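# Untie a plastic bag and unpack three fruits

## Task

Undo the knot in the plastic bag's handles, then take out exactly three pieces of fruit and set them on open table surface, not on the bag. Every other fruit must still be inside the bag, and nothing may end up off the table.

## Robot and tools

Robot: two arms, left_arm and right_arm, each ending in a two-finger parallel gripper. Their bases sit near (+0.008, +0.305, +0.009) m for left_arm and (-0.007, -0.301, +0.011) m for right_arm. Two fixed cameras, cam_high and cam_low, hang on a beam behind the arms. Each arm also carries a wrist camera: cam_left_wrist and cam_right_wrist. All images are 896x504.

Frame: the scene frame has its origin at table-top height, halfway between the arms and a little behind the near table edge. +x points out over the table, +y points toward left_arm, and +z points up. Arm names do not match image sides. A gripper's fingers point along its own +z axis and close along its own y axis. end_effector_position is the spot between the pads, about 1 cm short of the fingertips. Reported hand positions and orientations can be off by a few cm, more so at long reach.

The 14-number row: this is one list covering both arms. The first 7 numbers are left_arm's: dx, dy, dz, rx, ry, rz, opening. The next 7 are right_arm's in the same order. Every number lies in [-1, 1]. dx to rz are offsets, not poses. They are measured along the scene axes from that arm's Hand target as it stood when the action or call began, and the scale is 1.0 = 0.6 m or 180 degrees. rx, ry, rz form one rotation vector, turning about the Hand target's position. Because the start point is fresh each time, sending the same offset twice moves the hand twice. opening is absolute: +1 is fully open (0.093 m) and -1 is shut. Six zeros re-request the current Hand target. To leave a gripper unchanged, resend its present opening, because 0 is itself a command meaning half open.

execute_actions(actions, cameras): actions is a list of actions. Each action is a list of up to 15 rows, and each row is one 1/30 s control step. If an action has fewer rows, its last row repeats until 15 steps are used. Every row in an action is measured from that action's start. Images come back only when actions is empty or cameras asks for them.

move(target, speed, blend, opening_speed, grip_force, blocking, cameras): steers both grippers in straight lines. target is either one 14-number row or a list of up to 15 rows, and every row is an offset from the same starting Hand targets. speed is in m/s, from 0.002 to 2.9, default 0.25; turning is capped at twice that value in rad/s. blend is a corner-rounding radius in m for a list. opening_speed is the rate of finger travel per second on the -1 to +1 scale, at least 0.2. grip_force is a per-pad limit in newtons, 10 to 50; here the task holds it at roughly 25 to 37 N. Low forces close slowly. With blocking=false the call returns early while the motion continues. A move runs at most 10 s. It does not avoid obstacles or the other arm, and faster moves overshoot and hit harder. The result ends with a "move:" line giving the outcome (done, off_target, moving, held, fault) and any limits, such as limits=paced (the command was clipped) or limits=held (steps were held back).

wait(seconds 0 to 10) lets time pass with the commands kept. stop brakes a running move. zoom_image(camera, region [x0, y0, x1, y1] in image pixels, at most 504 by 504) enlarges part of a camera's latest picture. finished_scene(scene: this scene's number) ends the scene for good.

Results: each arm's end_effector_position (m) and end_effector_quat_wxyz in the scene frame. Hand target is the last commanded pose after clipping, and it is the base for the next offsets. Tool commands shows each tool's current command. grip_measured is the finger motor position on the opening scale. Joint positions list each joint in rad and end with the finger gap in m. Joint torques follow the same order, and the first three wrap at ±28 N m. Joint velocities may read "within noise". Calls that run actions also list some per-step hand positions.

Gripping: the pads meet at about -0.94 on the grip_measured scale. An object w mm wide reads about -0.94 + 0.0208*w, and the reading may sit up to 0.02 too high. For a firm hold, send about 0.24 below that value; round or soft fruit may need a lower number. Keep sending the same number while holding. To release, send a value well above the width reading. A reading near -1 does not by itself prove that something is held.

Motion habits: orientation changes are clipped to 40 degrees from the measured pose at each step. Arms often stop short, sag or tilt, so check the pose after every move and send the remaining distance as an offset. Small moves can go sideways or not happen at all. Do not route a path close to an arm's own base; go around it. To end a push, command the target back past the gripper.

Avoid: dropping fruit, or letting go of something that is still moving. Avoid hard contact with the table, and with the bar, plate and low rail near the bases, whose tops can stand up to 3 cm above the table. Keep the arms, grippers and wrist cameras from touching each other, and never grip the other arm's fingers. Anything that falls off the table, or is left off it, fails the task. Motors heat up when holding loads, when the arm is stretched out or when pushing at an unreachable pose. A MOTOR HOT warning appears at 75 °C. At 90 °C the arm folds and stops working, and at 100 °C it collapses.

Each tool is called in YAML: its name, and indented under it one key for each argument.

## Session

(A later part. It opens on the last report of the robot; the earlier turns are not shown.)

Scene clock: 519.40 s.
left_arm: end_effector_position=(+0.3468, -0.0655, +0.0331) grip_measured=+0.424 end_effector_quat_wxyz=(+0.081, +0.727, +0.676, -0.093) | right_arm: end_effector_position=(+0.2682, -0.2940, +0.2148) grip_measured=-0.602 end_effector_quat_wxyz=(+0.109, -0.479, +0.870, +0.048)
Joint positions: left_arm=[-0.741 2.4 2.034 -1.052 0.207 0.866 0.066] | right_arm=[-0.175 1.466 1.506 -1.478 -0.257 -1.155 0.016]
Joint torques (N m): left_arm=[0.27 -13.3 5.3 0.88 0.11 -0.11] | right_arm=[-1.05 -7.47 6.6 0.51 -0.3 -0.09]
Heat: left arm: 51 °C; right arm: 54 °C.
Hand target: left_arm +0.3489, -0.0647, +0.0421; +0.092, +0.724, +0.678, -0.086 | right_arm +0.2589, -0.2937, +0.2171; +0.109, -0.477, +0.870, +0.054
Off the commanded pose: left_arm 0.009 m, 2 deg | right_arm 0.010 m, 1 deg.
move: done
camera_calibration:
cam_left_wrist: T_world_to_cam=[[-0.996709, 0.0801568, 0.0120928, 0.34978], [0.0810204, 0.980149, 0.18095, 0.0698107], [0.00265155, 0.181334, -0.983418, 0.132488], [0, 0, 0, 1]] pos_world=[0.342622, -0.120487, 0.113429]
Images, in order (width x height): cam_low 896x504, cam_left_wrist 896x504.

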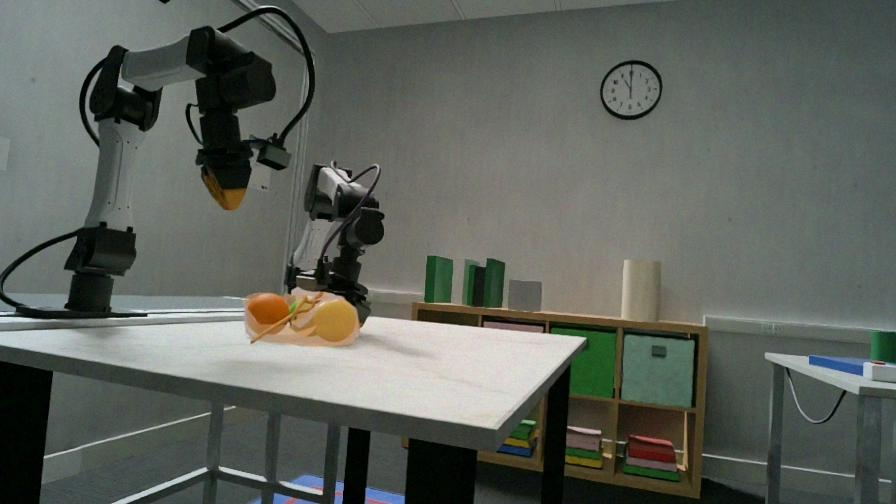

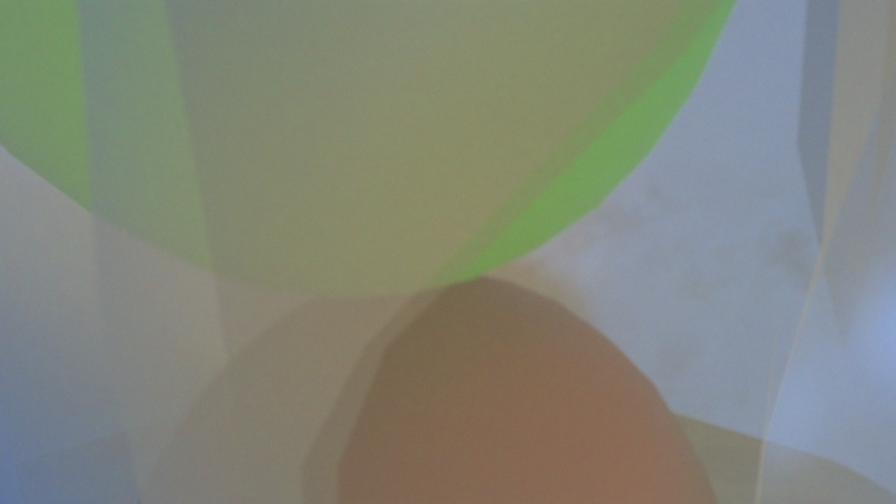

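move:
  target:
    - [0,0.01,0.035,0,0,0,-0.4,0,0,0,0,0,0,-0.6]
    - [-0.08,0.2,0.035,0,0,0,-0.4,0,0,0,0,0,0,-0.6]
    - [-0.08,0.2,0.0,0,0,0,-0.4,0,0,0,0,0,0,-0.6]
  speed: 0.07
  blend: 0.005
  cameras: ["all"]

Scene clock: 535.23 s.
left_arm: end_effector_position=(+0.3008, +0.0545, +0.0421) grip_measured=+0.424 end_effector_quat_wxyz=(+0.087, +0.723, +0.680, -0.083) | right_arm: end_effector_position=(+0.2682, -0.2940, +0.2148) grip_measured=-0.602 end_effector_quat_wxyz=(+0.109, -0.479, +0.870, +0.048)
Joint positions: left_arm=[-0.596 1.943 1.336 -0.826 0.21 1 0.066] | right_arm=[-0.175 1.466 1.506 -1.478 -0.257 -1.155 0.016]
Joint torques (N m): left_arm=[0.77 -8.75 5.12 0.9 0.3 0.07] | right_arm=[-0.99 -7.54 6.65 0.5 -0.27 -0.05]
Heat: left arm: 57 °C; right arm: 53 °C.
Hand target: left_arm +0.3009, +0.0552, +0.0423; +0.092, +0.724, +0.678, -0.086 | right_arm +0.2589, -0.2937, +0.2171; +0.109, -0.477, +0.870, +0.054
Off the commanded pose: left_arm 0.001 m, 1 deg | right_arm 0.010 m, 1 deg.
move: done
camera_calibration:
cam_left_wrist: T_world_to_cam=[[-0.997808, 0.0657335, -0.00757084, 0.296008], [0.0631658, 0.980353, 0.186862, -0.0406188], [0.0197052, 0.185974, -0.982357, 0.114316], [0, 0, 0, 1]] pos_world=[0.295672, -0.00089675, 0.12213]
cam_right_wrist: T_world_to_cam=[[0.848339, -0.528982, 0.0223519, -0.388075], [-0.523757, -0.832287, 0.181594, -0.103455], [-0.0774565, -0.16576, -0.98312, 0.269085], [0, 0, 0, 1]] pos_world=[0.295877, -0.246785, 0.292004]

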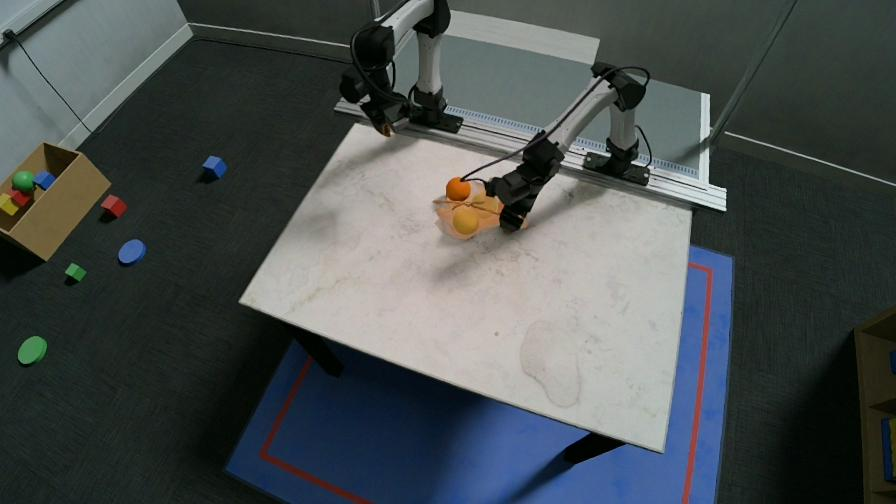

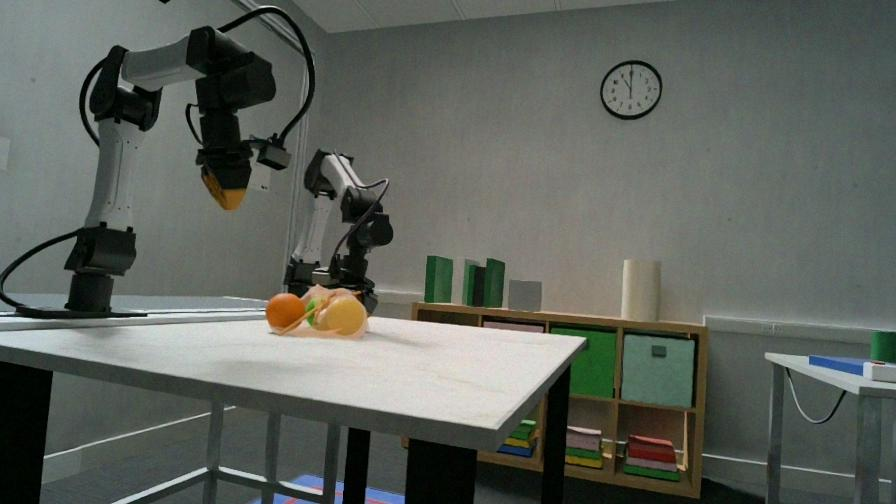

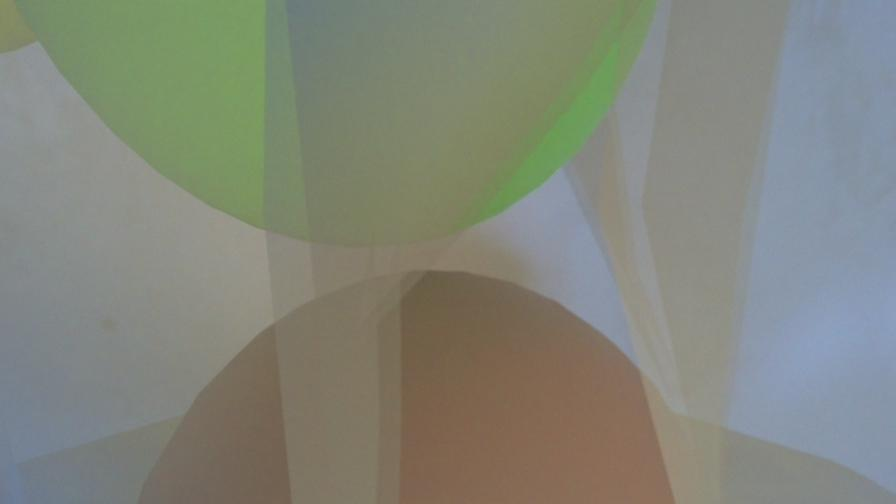

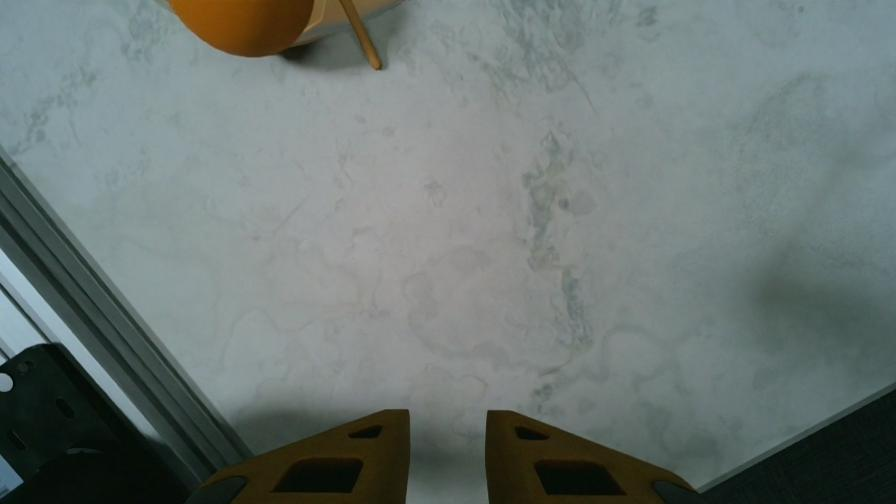

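zoom_image:
  camera: "cam_low"
  region: [245, 270, 405, 350]

zoom_image:
  camera: "cam_high"
  region: [415, 165, 545, 255]

zoom_image:
  camera: "cam_right_wrist"
  region: [100, 0, 450, 120]

Scaled by 3.150 from the camera's 896x504 image, which has a finer 1280x720 frame.

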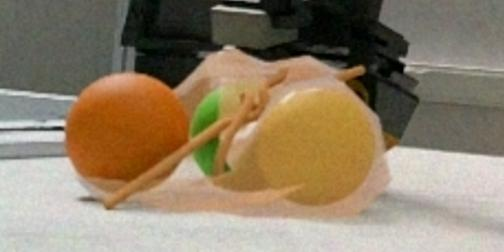

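Scaled by 3.877 from the camera's 896x504 image, which has a finer 1280x720 frame.

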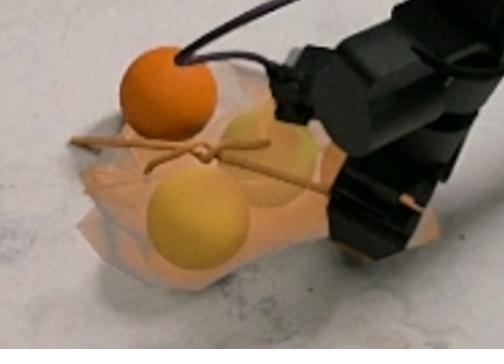

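Scaled by 1.440 from the camera's 896x504 image, which has a finer 1280x720 frame.

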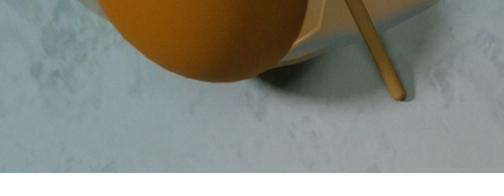

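move:
  target: [0,0,0,0,0,0,-0.4,-0.02,0.18,0.0,0,0,0.05,1]
  speed: 0.15
  cameras: ["cam_right_wrist"]

Scene clock: 556.67 s.
left_arm: end_effector_position=(+0.3009, +0.0544, +0.0422) grip_measured=+0.424 end_effector_quat_wxyz=(+0.087, +0.723, +0.680, -0.083) | right_arm: end_effector_position=(+0.2446, -0.1858, +0.2133) grip_measured=+1.000 end_effector_quat_wxyz=(+0.093, -0.544, +0.831, +0.072)
Joint positions: left_arm=[-0.596 1.943 1.336 -0.826 0.21 1 0.066] | right_arm=[0.256 1.431 1.485 -1.453 -0.229 -0.877 0.093]
Joint torques (N m): left_arm=[0.79 -8.72 5.08 0.87 0.3 0.07] | right_arm=[0.35 -6.12 8.29 1.02 -0.03 0.08]
Heat: left arm: 58 °C; right arm: 52 °C.
Hand target: left_arm +0.3009, +0.0552, +0.0423; +0.092, +0.724, +0.678, -0.086 | right_arm +0.2470, -0.1858, +0.2171; +0.104, -0.544, +0.830, +0.062
Off the commanded pose: left_arm 0.001 m, 1 deg | right_arm 0.005 m, 2 deg.
move: done
camera_calibration:
cam_right_wrist: T_world_to_cam=[[0.921225, -0.388661, -0.0169485, -0.294067], [-0.37924, -0.906901, 0.183598, -0.0751638], [-0.0867278, -0.162707, -0.982855, 0.286496], [0, 0, 0, 1]] pos_world=[0.267244, -0.135844, 0.2904]
Images, in order (width x height): cam_right_wrist 896x504.

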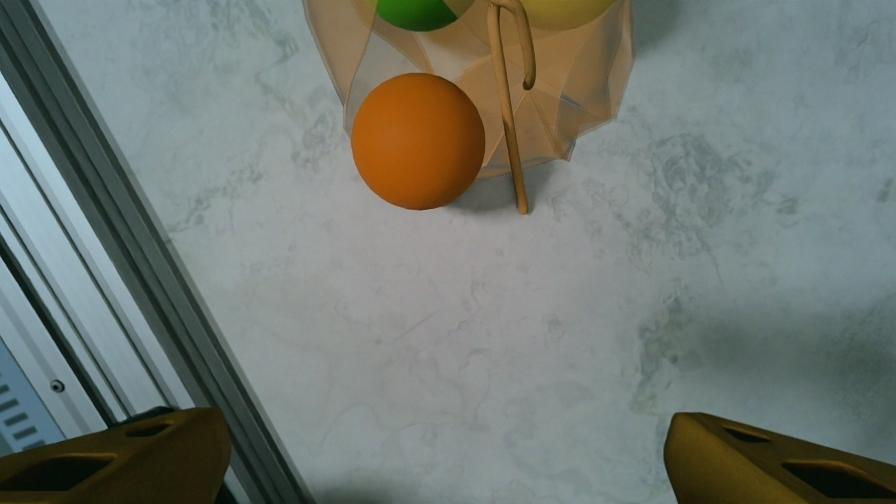

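move:
  target:
    - [0,0,0,0,0,0,1,0,0,0,0,0,0,1]
    - [0,0.005,0.2,0,0,0,1,0,0,0,0,0,0,1]
    - [0,0.25,0.28,0,0,0.15,1,0,0,0,0,0,0,1]
  speed: 0.13
  opening_speed: 0.8
  blend: [0,0.02,0]
  cameras: ["all"]

Scene clock: 591.73 s.
left_arm: end_effector_position=(+0.3076, +0.2012, +0.2084) grip_measured=+1.000 end_effector_quat_wxyz=(+0.115, +0.551, +0.824, -0.064) | right_arm: end_effector_position=(+0.2446, -0.1858, +0.2133) grip_measured=+1.000 end_effector_quat_wxyz=(+0.093, -0.544, +0.831, +0.072)
Joint positions: left_arm=[-0.196 1.614 1.596 -1.389 0.213 0.943 0.093] | right_arm=[0.256 1.431 1.485 -1.453 -0.229 -0.877 0.093]
Joint torques (N m): left_arm=[0.53 -7.32 5.49 0.67 0.13 -0.11] | right_arm=[0.28 -6.16 8.29 1.04 -0.04 0.1]
Heat: left arm: 58 °C; right arm: 53 °C.
Hand target: left_arm +0.3009, +0.2052, +0.2102; +0.110, +0.546, +0.828, -0.062 | right_arm +0.2470, -0.1857, +0.2171; +0.105, -0.544, +0.830, +0.062
Off the commanded pose: left_arm 0.008 m, 1 deg | right_arm 0.005 m, 2 deg.
move: done
camera_calibration:
cam_left_wrist: T_world_to_cam=[[-0.925365, -0.378695, -0.0169991, 0.363636], [-0.376157, 0.911761, 0.164916, -0.0624044], [-0.0469538, 0.159002, -0.986161, 0.276901], [0, 0, 0, 1]] pos_world=[0.326024, 0.150577, 0.289542]
cam_right_wrist: T_world_to_cam=[[0.921097, -0.388962, -0.0169807, -0.294064], [-0.379527, -0.906772, 0.18364, -0.075082], [-0.0868267, -0.162706, -0.982847, 0.28652], [0, 0, 0, 1]] pos_world=[0.267244, -0.135844, 0.2904]

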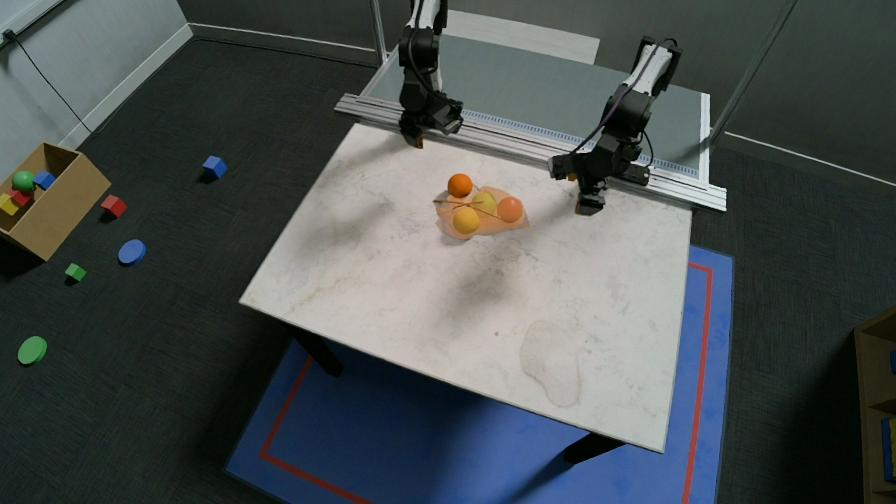

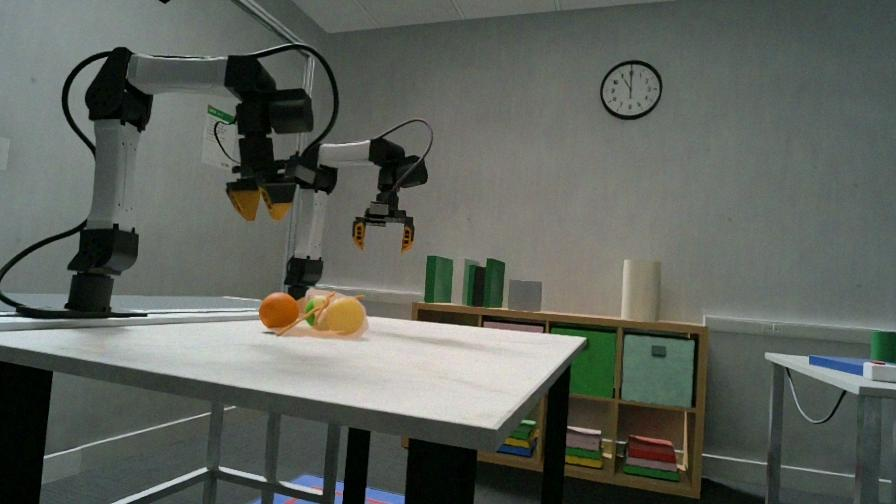

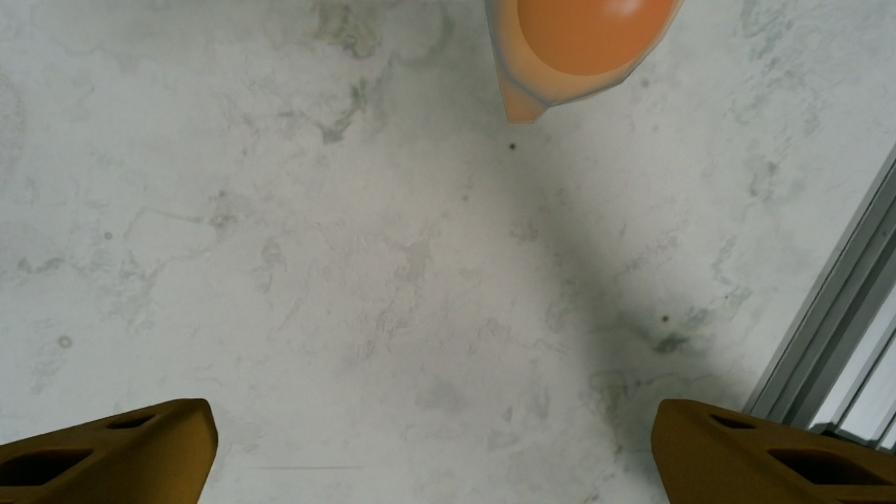

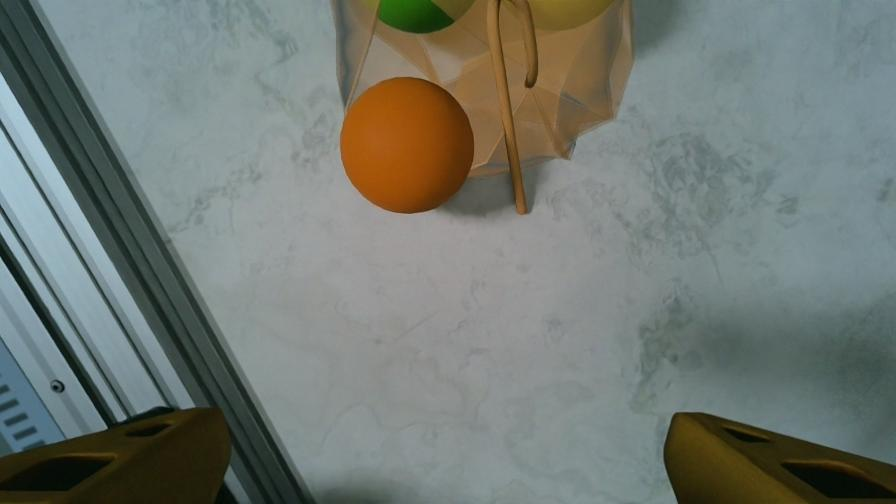

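move:
  target:
    - [0,0,0,0,0,0,1,0.0057,0.1213,-0.13,0,0,-0.111,1]
    - [0,0,0,0,0,0,1,0.0057,0.1213,-0.29,0,0,-0.111,1]
  speed: 0.13
  cameras: ["cam_right_wrist"]

Scene clock: 611.00 s.
left_arm: end_effector_position=(+0.3075, +0.2012, +0.2084) grip_measured=+1.000 end_effector_quat_wxyz=(+0.115, +0.551, +0.824, -0.064) | right_arm: end_effector_position=(+0.2514, -0.1120, +0.0482) grip_measured=+1.000 end_effector_quat_wxyz=(+0.115, -0.393, +0.911, +0.049)
Joint positions: left_arm=[-0.196 1.614 1.596 -1.389 0.213 0.943 0.093] | right_arm=[0.581 1.548 0.927 -0.658 -0.075 -0.213 0.093]
Joint torques (N m): left_arm=[0.58 -7.28 5.48 0.66 0.16 -0.1] | right_arm=[0.27 -5.31 6.9 1.31 0.08 0.07]
Heat: left arm: 55 °C; right arm: 53 °C.
Hand target: left_arm +0.3009, +0.2052, +0.2102; +0.110, +0.546, +0.828, -0.062 | right_arm +0.2503, -0.1130, +0.0430; +0.114, -0.392, +0.912, +0.043
Off the commanded pose: left_arm 0.008 m, 1 deg | right_arm 0.005 m, 1 deg.
move: done
camera_calibration:
cam_right_wrist: T_world_to_cam=[[0.733753, -0.679408, 0.00340606, -0.260865], [-0.670189, -0.722954, 0.167883, 0.11922], [-0.111598, -0.125467, -0.985801, 0.147402], [0, 0, 0, 1]] pos_world=[0.28776, -0.0725494, 0.126183]
Images, in order (width x height): cam_right_wrist 896x504.

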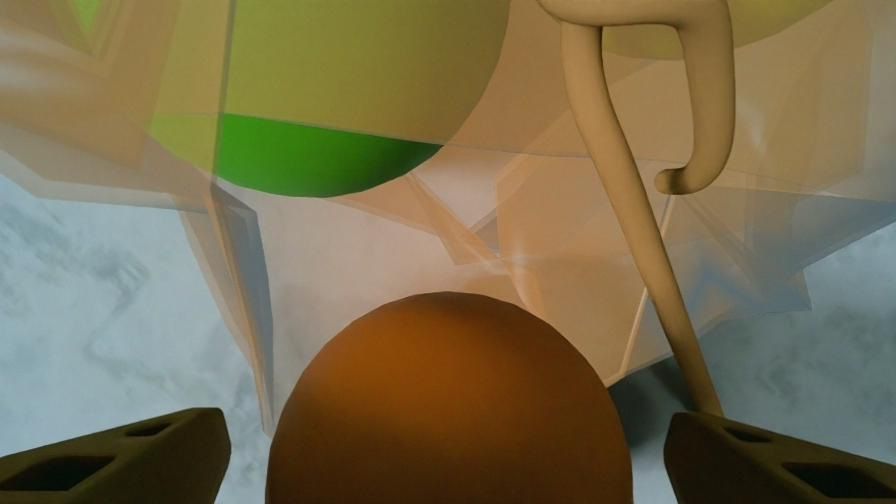

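move:
  target:
    - [0,0,0,0,0,0,1,-0.0175,-0.019,-0.0133,0,0,0,1]
    - [0,0,0,0,0,0,1,-0.0175,-0.019,-0.0133,0,0,0,-0.3]
  speed: 0.06
  opening_speed: 1.0
  cameras: ["cam_right_wrist"]

Scene clock: 624.40 s.
left_arm: end_effector_position=(+0.3075, +0.2012, +0.2084) grip_measured=+1.000 end_effector_quat_wxyz=(+0.115, +0.551, +0.824, -0.064) | right_arm: end_effector_position=(+0.2374, -0.1219, +0.0306) grip_measured=+0.264 end_effector_quat_wxyz=(+0.099, -0.393, +0.913, +0.046)
Joint positions: left_arm=[-0.196 1.614 1.596 -1.389 0.213 0.943 0.093] | right_arm=[0.581 1.543 0.852 -0.622 -0.075 -0.213 0.058]
Joint torques (N m): left_arm=[0.61 -7.31 5.56 0.64 0.16 -0.1] | right_arm=[-0.7 -8.32 6.46 1.25 0.07 -0.05]
Heat: left arm: 53 °C; right arm: 52 °C.
Hand target: left_arm +0.3009, +0.2052, +0.2102; +0.110, +0.546, +0.828, -0.062 | right_arm +0.2399, -0.1244, +0.0351; +0.114, -0.392, +0.912, +0.043
Off the commanded pose: left_arm 0.008 m, 1 deg | right_arm 0.006 m, 2 deg.
move: done
camera_calibration:
cam_right_wrist: T_world_to_cam=[[0.733298, -0.679894, -0.0043431, -0.256996], [-0.665524, -0.719078, 0.200011, 0.104009], [-0.139109, -0.143777, -0.979784, 0.131297], [0, 0, 0, 1]] pos_world=[0.27594, -0.0810619, 0.106724]
Images, in order (width x height): cam_right_wrist 896x504.

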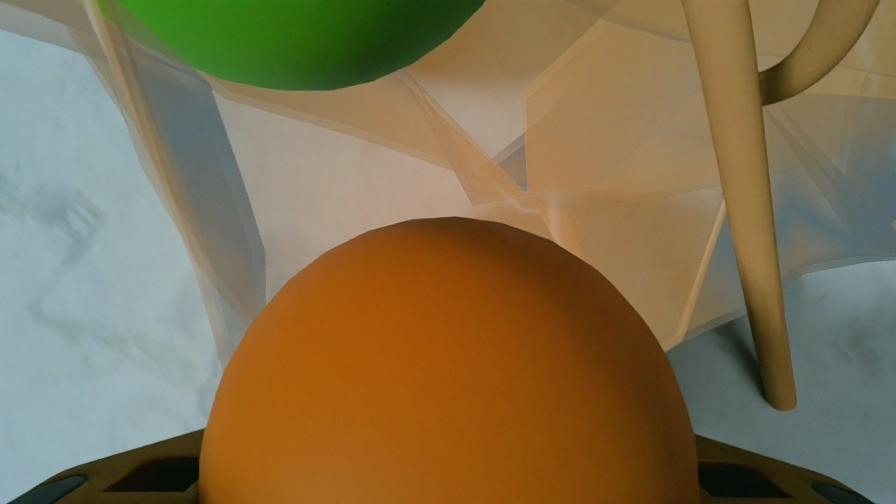

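move:
  target:
    - [0,0,0,0,0,0,1,0,0,0.16,0,0,0,-0.3]
    - [0,0,0,0,0,0,1,0.1,-0.393,0.16,0,0,-0.3,-0.3]
    - [0,0,0,0,0,0,1,0.1,-0.393,0.012,0,0,-0.3,-0.3]
  speed: 0.15
  blend: 0.03
  cameras: ["cam_low","cam_right_wrist"]

Scene clock: 644.30 s.
left_arm: end_effector_position=(+0.3075, +0.2012, +0.2084) grip_measured=+1.000 end_effector_quat_wxyz=(+0.115, +0.551, +0.824, -0.064) | right_arm: end_effector_position=(+0.2995, -0.3572, +0.0467) grip_measured=+0.264 end_effector_quat_wxyz=(+0.121, +0.060, +0.991, -0.006)
Joint positions: left_arm=[-0.196 1.614 1.596 -1.389 0.213 0.943 0.093] | right_arm=[-0.235 1.565 0.907 -0.656 -0.075 -0.091 0.058]
Joint torques (N m): left_arm=[0.59 -7.28 5.55 0.65 0.16 -0.09] | right_arm=[-0.24 -5.16 7.04 1.34 0.11 0.11]
Heat: left arm: 52 °C; right arm: 51 °C.
Hand target: left_arm +0.3009, +0.2052, +0.2102; +0.110, +0.546, +0.828, -0.062 | right_arm +0.3000, -0.3601, +0.0424; +0.121, +0.065, +0.990, -0.013
Off the commanded pose: left_arm 0.008 m, 1 deg | right_arm 0.005 m, 1 deg.
move: done
camera_calibration:
cam_right_wrist: T_world_to_cam=[[-0.111045, -0.993815, -0.000542654, -0.321853], [-0.97816, 0.109199, 0.176856, 0.363511], [-0.175703, 0.0201698, -0.984237, 0.191679], [0, 0, 0, 1]] pos_world=[0.35351, -0.363424, 0.124194]
Images, in order (width x height): cam_low 896x504, cam_right_wrist 896x504.

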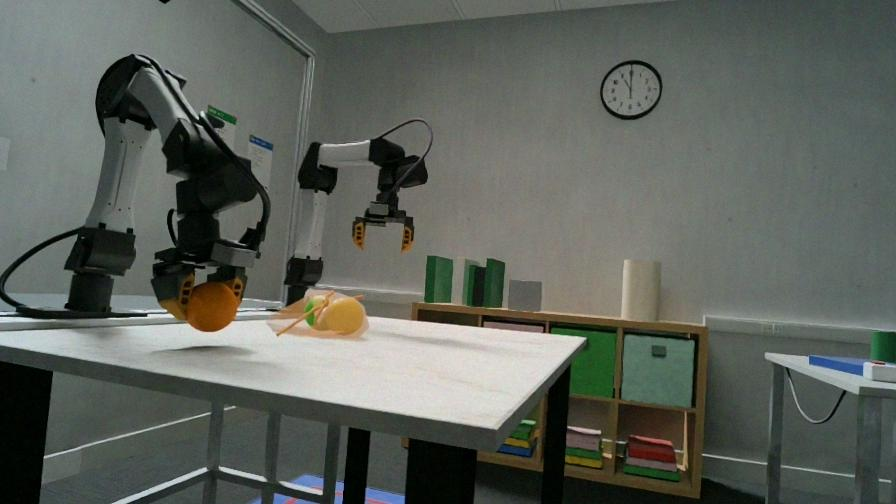

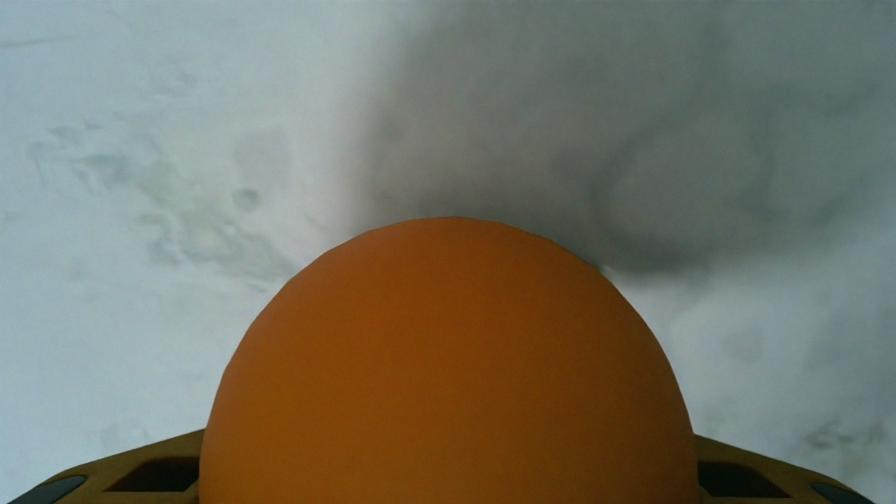

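move:
  target: [0,0,0,0,0,0,1,0,0,-0.018,0,0,0,-0.3]
  speed: 0.04
  cameras: []

move:
  target: [0,0,0,0,0,0,1,0,0,-0.01,0,0,0,-0.3]
  speed: 0.04
  cameras: ["cam_low"]

zoom_image:
  camera: "cam_low"
  region: [140, 240, 300, 350]

Scene clock: 654.67 s.
left_arm: end_effector_position=(+0.3075, +0.2012, +0.2084) grip_measured=+1.000 end_effector_quat_wxyz=(+0.115, +0.551, +0.824, -0.064) | right_arm: end_effector_position=(+0.3004, -0.3580, +0.0369) grip_measured=+0.264 end_effector_quat_wxyz=(+0.122, +0.061, +0.991, -0.007)
Joint positions: left_arm=[-0.196 1.614 1.596 -1.389 0.213 0.943 0.093] | right_arm=[-0.235 1.584 0.883 -0.609 -0.074 -0.089 0.058]
Joint torques (N m): left_arm=[0.61 -7.32 5.57 0.65 0.15 -0.1] | right_arm=[-0.06 -5.12 6.58 1.36 0.11 0.07]
Heat: left arm: 51 °C; right arm: 51 °C.
Hand target: left_arm +0.3009, +0.2052, +0.2102; +0.110, +0.546, +0.828, -0.062 | right_arm +0.2999, -0.3602, +0.0316; +0.121, +0.065, +0.990, -0.013
Off the commanded pose: left_arm 0.008 m, 1 deg | right_arm 0.006 m, 1 deg.
move: done
No camera images: "cameras" was empty.

Scene clock: 655.60 s.
left_arm: end_effector_position=(+0.3075, +0.2012, +0.2084) grip_measured=+1.000 end_effector_quat_wxyz=(+0.115, +0.551, +0.824, -0.064) | right_arm: end_effector_position=(+0.3004, -0.3583, +0.0307) grip_measured=+0.264 end_effector_quat_wxyz=(+0.122, +0.061, +0.991, -0.006)
Joint positions: left_arm=[-0.196 1.614 1.596 -1.389 0.213 0.943 0.093] | right_arm=[-0.235 1.597 0.868 -0.582 -0.074 -0.088 0.058]
Joint torques (N m): left_arm=[0.64 -7.27 5.55 0.64 0.15 -0.1] | right_arm=[-0.01 -5.22 6.6 1.37 0.11 0.07]
Heat: left arm: 51 °C; right arm: 51 °C.
Hand target: left_arm +0.3009, +0.2052, +0.2102; +0.110, +0.546, +0.828, -0.062 | right_arm +0.2999, -0.3601, +0.0255; +0.121, +0.065, +0.990, -0.013
Off the commanded pose: left_arm 0.008 m, 1 deg | right_arm 0.006 m, 1 deg.
move: done
Images, in order (width x height): cam_low 896x504.

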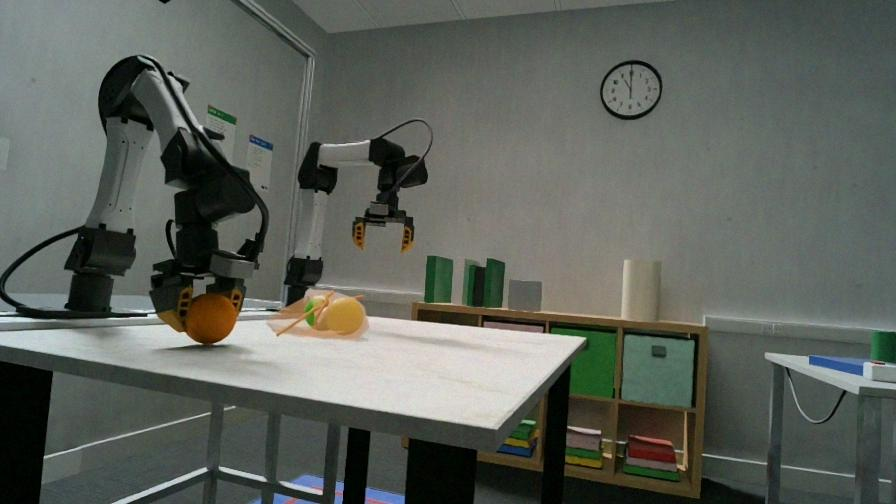

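Scaled by 3.150 from the camera's 896x504 image, which has a finer 1280x720 frame.

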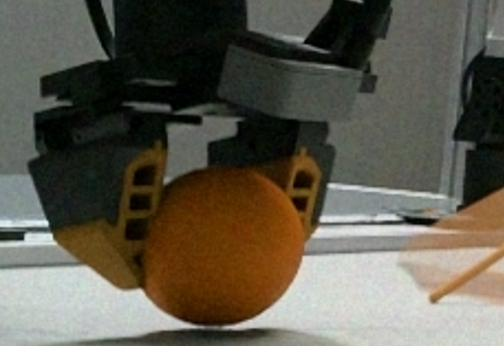

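Almost at the table; lower further.

move:
  target: [0,0,0,0,0,0,1,0,0,-0.012,0,0,0,-0.3]
  speed: 0.03
  cameras: ["cam_low"]

zoom_image:
  camera: "cam_low"
  region: [140, 270, 260, 350]

Scene clock: 661.97 s.
left_arm: end_effector_position=(+0.3075, +0.2012, +0.2084) grip_measured=+1.000 end_effector_quat_wxyz=(+0.115, +0.551, +0.824, -0.064) | right_arm: end_effector_position=(+0.3018, -0.3588, +0.0275) grip_measured=+0.264 end_effector_quat_wxyz=(+0.125, +0.061, +0.990, -0.007)
Joint positions: left_arm=[-0.196 1.614 1.596 -1.389 0.213 0.943 0.093] | right_arm=[-0.235 1.604 0.86 -0.56 -0.073 -0.087 0.058]
Joint torques (N m): left_arm=[0.59 -7.38 5.52 0.65 0.14 -0.11] | right_arm=[0.14 -4.63 5.78 1.48 0.13 0.09]
Heat: left arm: 51 °C; right arm: 51 °C.
Hand target: left_arm +0.3009, +0.2052, +0.2102; +0.110, +0.546, +0.828, -0.062 | right_arm +0.2998, -0.3602, +0.0183; +0.121, +0.065, +0.990, -0.013
Off the commanded pose: left_arm 0.008 m, 1 deg | right_arm 0.009 m, 1 deg.
move: done
Images, in order (width x height): cam_low 896x504.

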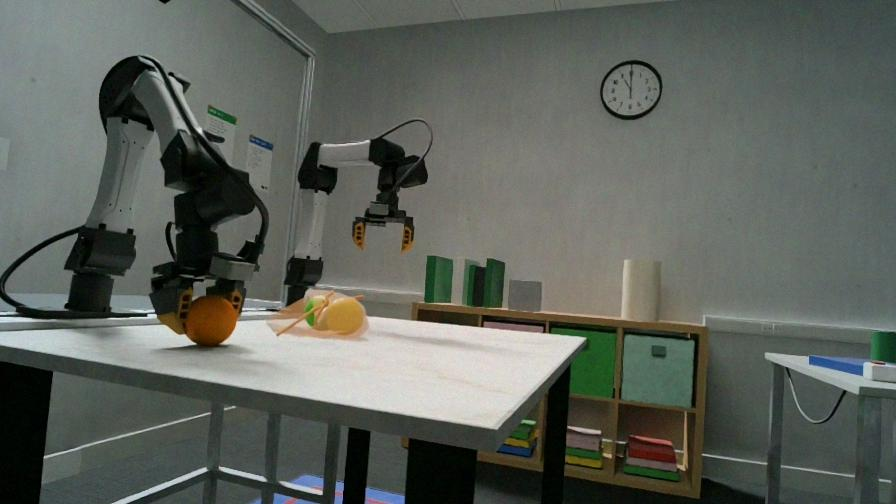

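Scaled by 4.200 from the camera's 896x504 image, which has a finer 1280x720 frame.

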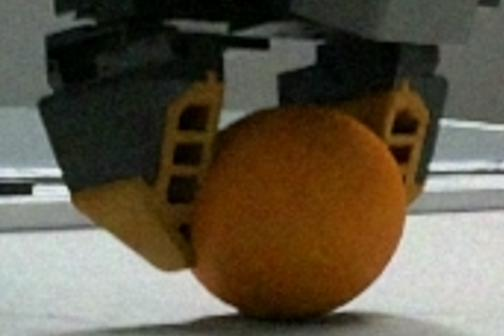

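move:
  target: [0,0,0,0,0,0,1,0,0,0.007,0,0,0,-0.3]
  speed: 0.03
  cameras: []

move:
  target:
    - [0,0,0,0,0,0,1,0,0,0,0,0,0,1]
    - [0,0,0,0,0,0,1,0,0,0.2,0,0,0,1]
  opening_speed: 0.4
  speed: 0.12
  cameras: ["cam_right_wrist"]

Scene clock: 669.37 s.
left_arm: end_effector_position=(+0.3075, +0.2012, +0.2084) grip_measured=+1.000 end_effector_quat_wxyz=(+0.115, +0.551, +0.824, -0.064) | right_arm: end_effector_position=(+0.3018, -0.3588, +0.0275) grip_measured=+0.264 end_effector_quat_wxyz=(+0.125, +0.061, +0.990, -0.007)
Joint positions: left_arm=[-0.196 1.614 1.596 -1.389 0.213 0.943 0.093] | right_arm=[-0.235 1.604 0.86 -0.56 -0.073 -0.087 0.058]
Joint torques (N m): left_arm=[0.58 -7.35 5.53 0.66 0.16 -0.1] | right_arm=[0.09 -5.52 6.65 1.29 0.11 0.05]
Heat: left arm: 51 °C; right arm: 51 °C.
Hand target: left_arm +0.3009, +0.2052, +0.2102; +0.110, +0.546, +0.828, -0.062 | right_arm +0.2998, -0.3602, +0.0225; +0.121, +0.065, +0.990, -0.013
Off the commanded pose: left_arm 0.008 m, 1 deg | right_arm 0.006 m, 1 deg.
move: done
No camera images: "cameras" was empty.

Scene clock: 674.63 s.
left_arm: end_effector_position=(+0.3075, +0.2012, +0.2084) grip_measured=+1.000 end_effector_quat_wxyz=(+0.115, +0.551, +0.824, -0.064) | right_arm: end_effector_position=(+0.2979, -0.3547, +0.1280) grip_measured=+1.000 end_effector_quat_wxyz=(+0.106, +0.064, +0.992, -0.005)
Joint positions: left_arm=[-0.196 1.614 1.596 -1.389 0.213 0.943 0.093] | right_arm=[-0.241 1.498 1.184 -1.03 -0.073 -0.091 0.093]
Joint torques (N m): left_arm=[0.59 -7.32 5.5 0.64 0.16 -0.1] | right_arm=[-1.18 -7.82 11.66 0.81 0.09 -0.07]
Heat: left arm: 51 °C; right arm: 51 °C.
Hand target: left_arm +0.3009, +0.2052, +0.2102; +0.110, +0.546, +0.828, -0.062 | right_arm +0.2998, -0.3601, +0.1425; +0.121, +0.065, +0.990, -0.013
Off the commanded pose: left_arm 0.008 m, 1 deg | right_arm 0.016 m, 2 deg.
move: off_target (right_arm)
camera_calibration:
cam_right_wrist: T_world_to_cam=[[-0.118003, -0.993009, -0.00277075, -0.316846], [-0.971849, 0.114914, 0.205678, 0.343647], [-0.203922, 0.0269633, -0.978616, 0.28151], [0, 0, 0, 1]] pos_world=[0.35399, -0.361711, 0.203931]
Images, in order (width x height): cam_right_wrist 896x504.

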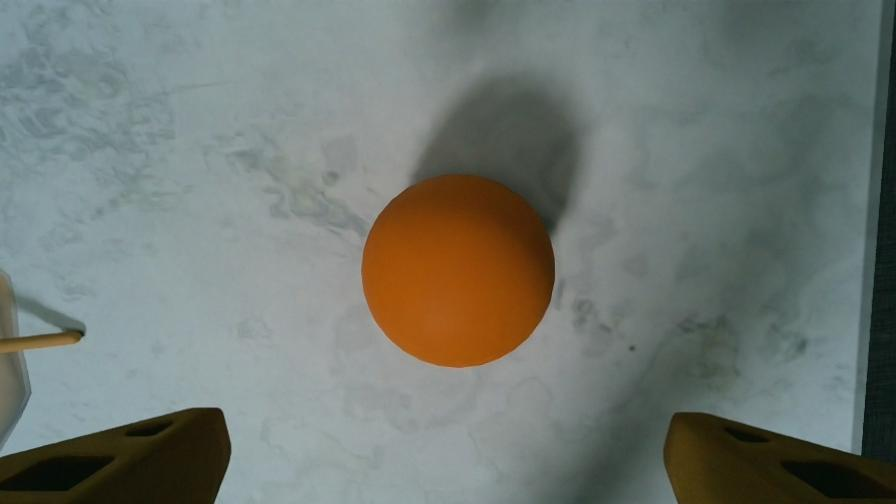

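move:
  target:
    - [0,0,0,0,0,0,1,-0.05,0.2,0.15,0,0,0.2,1]
    - [0,0,0,0,0,0,1,-0.03,0.41,0.20,0,0,0.38,-0.3]
  speed: 0.2
  blend: 0.05
  cameras: ["cam_right_wrist","cam_low","cam_high"]

zoom_image:
  camera: "cam_low"
  region: [255, 270, 385, 350]

zoom_image:
  camera: "cam_high"
  region: [415, 165, 545, 255]

Scene clock: 694.70 s.
left_arm: end_effector_position=(+0.3075, +0.2012, +0.2084) grip_measured=+1.000 end_effector_quat_wxyz=(+0.115, +0.551, +0.824, -0.064) | right_arm: end_effector_position=(+0.2837, -0.1171, +0.2569) grip_measured=-0.298 end_effector_quat_wxyz=(+0.109, -0.497, +0.860, +0.052)
Joint positions: left_arm=[-0.196 1.614 1.596 -1.389 0.213 0.943 0.093] | right_arm=[0.469 1.675 1.921 -1.559 -0.139 -0.552 0.031]
Joint torques (N m): left_arm=[0.59 -7.31 5.55 0.66 0.13 -0.1] | right_arm=[0.21 -6.01 11.04 0.79 -0.2 -0.08]
Heat: left arm: 51 °C; right arm: 54 °C.
Hand target: left_arm +0.3009, +0.2052, +0.2102; +0.110, +0.546, +0.828, -0.062 | right_arm +0.2820, -0.1142, +0.2625; +0.108, -0.503, +0.856, +0.057
Off the commanded pose: left_arm 0.008 m, 1 deg | right_arm 0.007 m, 1 deg.
joint sent to its limit (right arm) — joint 4 (wrist pitch), lower limit. The joint targets still meet the commanded pose.
move: done
camera_calibration:
cam_right_wrist: T_world_to_cam=[[0.869649, -0.493246, 0.0204551, -0.309881], [-0.488626, -0.854115, 0.178138, 0.0326389], [-0.0703949, -0.164913, -0.983793, 0.339375], [0, 0, 0, 1]] pos_world=[0.309327, -0.0690033, 0.334399]
Images, in order (width x height): cam_high 896x504, cam_low 896x504, cam_right_wrist 896x504.

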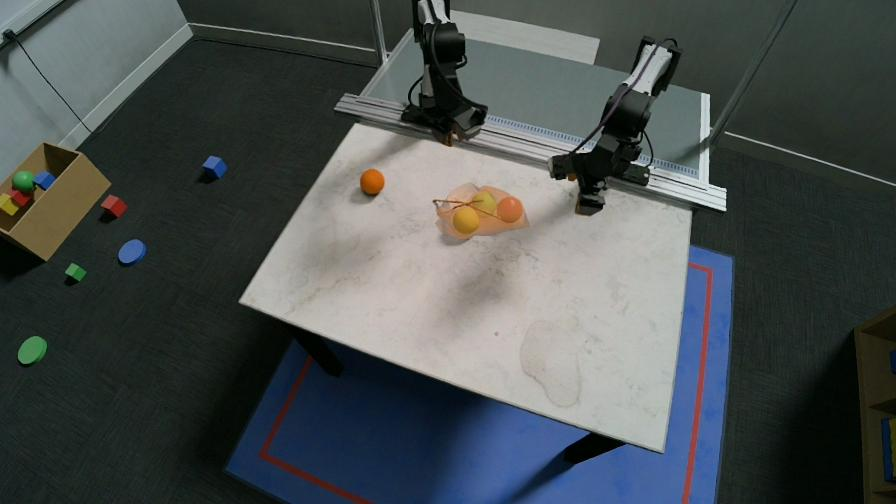

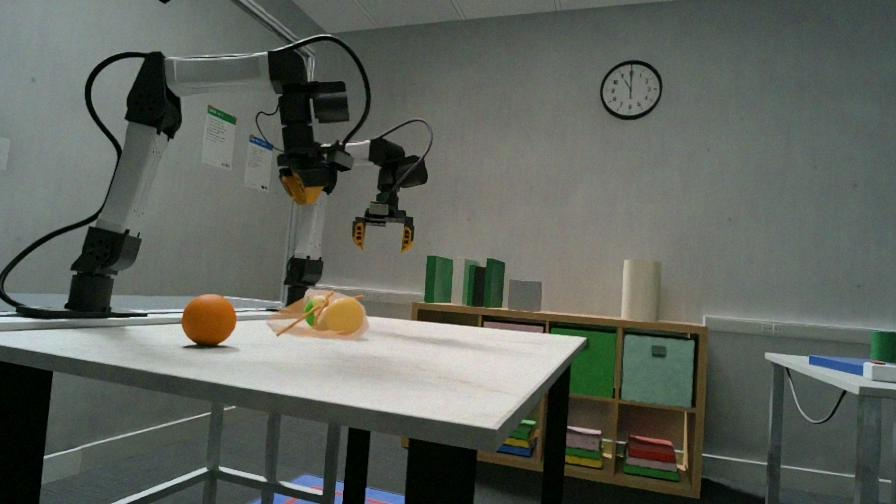

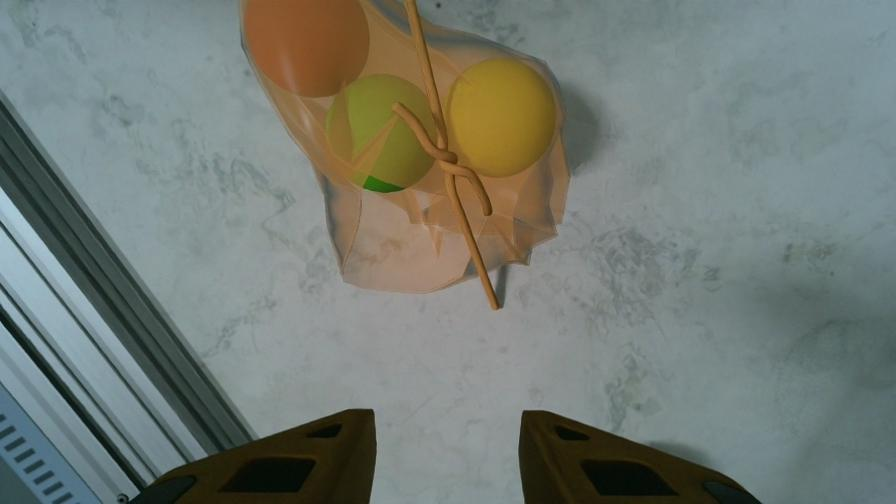

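Scaled by 3.877 from the camera's 896x504 image, which has a finer 1280x720 frame.

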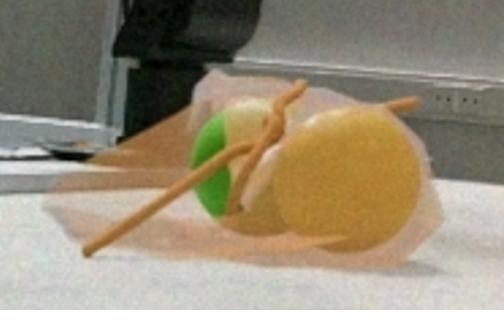

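Scaled by 3.877 from the camera's 896x504 image, which has a finer 1280x720 frame.

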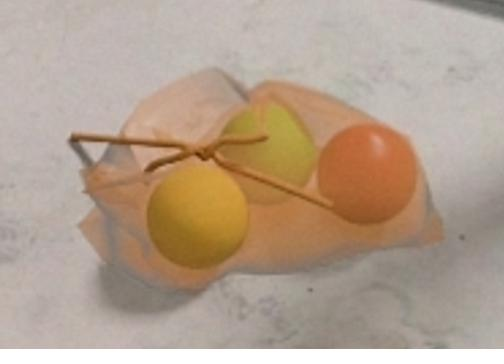

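move:
  target: [0,0,0,0,0,0,1,0.087,-0.06,-0.15,0.1108,-0.0225,0.2035,-0.4]
  speed: 0.15
  cameras: ["cam_right_wrist","cam_low"]

zoom_image:
  camera: "cam_right_wrist"
  region: [270, 60, 670, 460]

Scene clock: 749.57 s.
left_arm: end_effector_position=(+0.3075, +0.2012, +0.2084) grip_measured=+1.000 end_effector_quat_wxyz=(+0.115, +0.551, +0.824, -0.064) | right_arm: end_effector_position=(+0.3327, -0.1482, +0.1741) grip_measured=-0.398 end_effector_quat_wxyz=(-0.196, +0.724, -0.628, -0.209)
Joint positions: left_arm=[-0.196 1.614 1.596 -1.389 0.213 0.943 0.093] | right_arm=[0.13 1.834 1.675 -1.355 -0.62 -1.565 0.026]
Joint torques (N m): left_arm=[0.62 -7.34 5.53 0.65 0.14 -0.11] | right_arm=[-1.05 -7.35 8.49 0.44 -0.49 -0.07]
Heat: left arm: 50 °C; right arm: 58 °C.
Hand target: left_arm +0.3009, +0.2052, +0.2102; +0.110, +0.546, +0.828, -0.062 | right_arm +0.3342, -0.1503, +0.1726; -0.198, +0.721, -0.629, -0.215
Off the commanded pose: left_arm 0.008 m, 1 deg | right_arm 0.003 m, 1 deg.
move: done
camera_calibration:
cam_right_wrist: T_world_to_cam=[[0.989407, 0.142697, 0.0266748, -0.312846], [0.145134, -0.976352, -0.160225, -0.125358], [0.00318044, 0.162399, -0.98672, 0.280682], [0, 0, 0, 1]] pos_world=[0.326833, -0.123334, 0.265214]
Images, in order (width x height): cam_low 896x504, cam_right_wrist 896x504.

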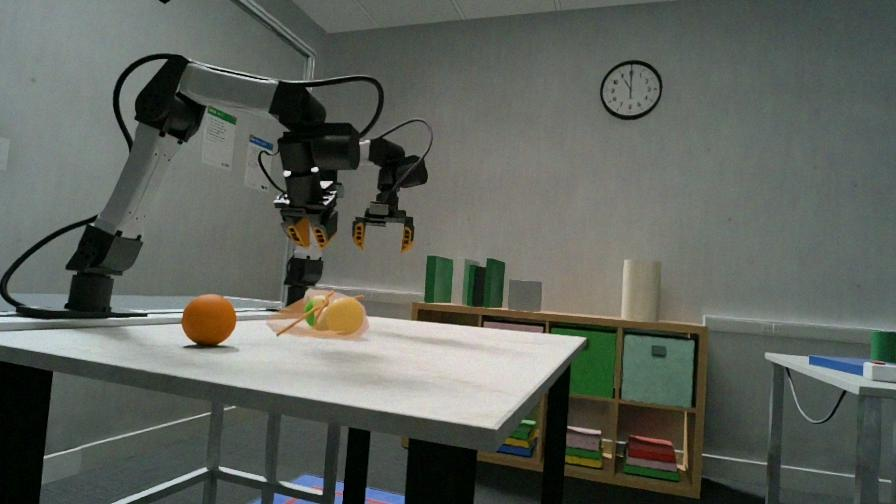

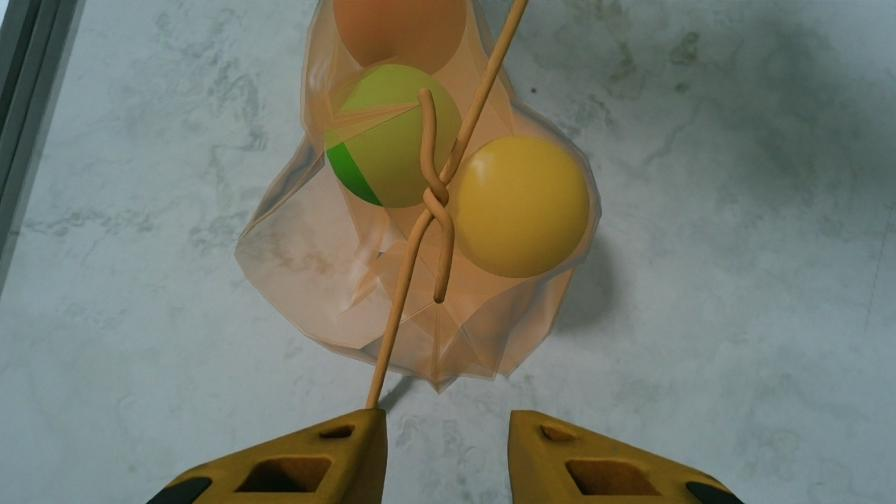

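Scaled by 1.260 from the camera's 896x504 image, which has a finer 1280x720 frame.

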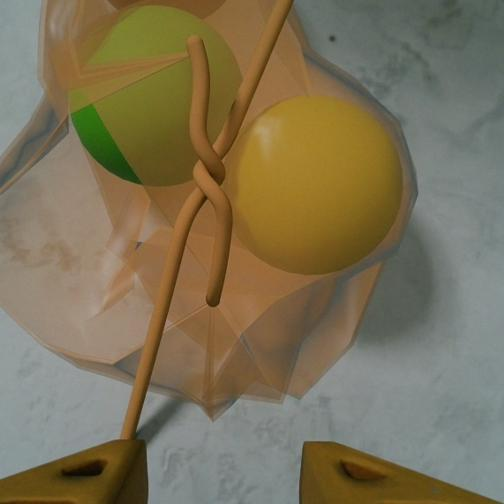

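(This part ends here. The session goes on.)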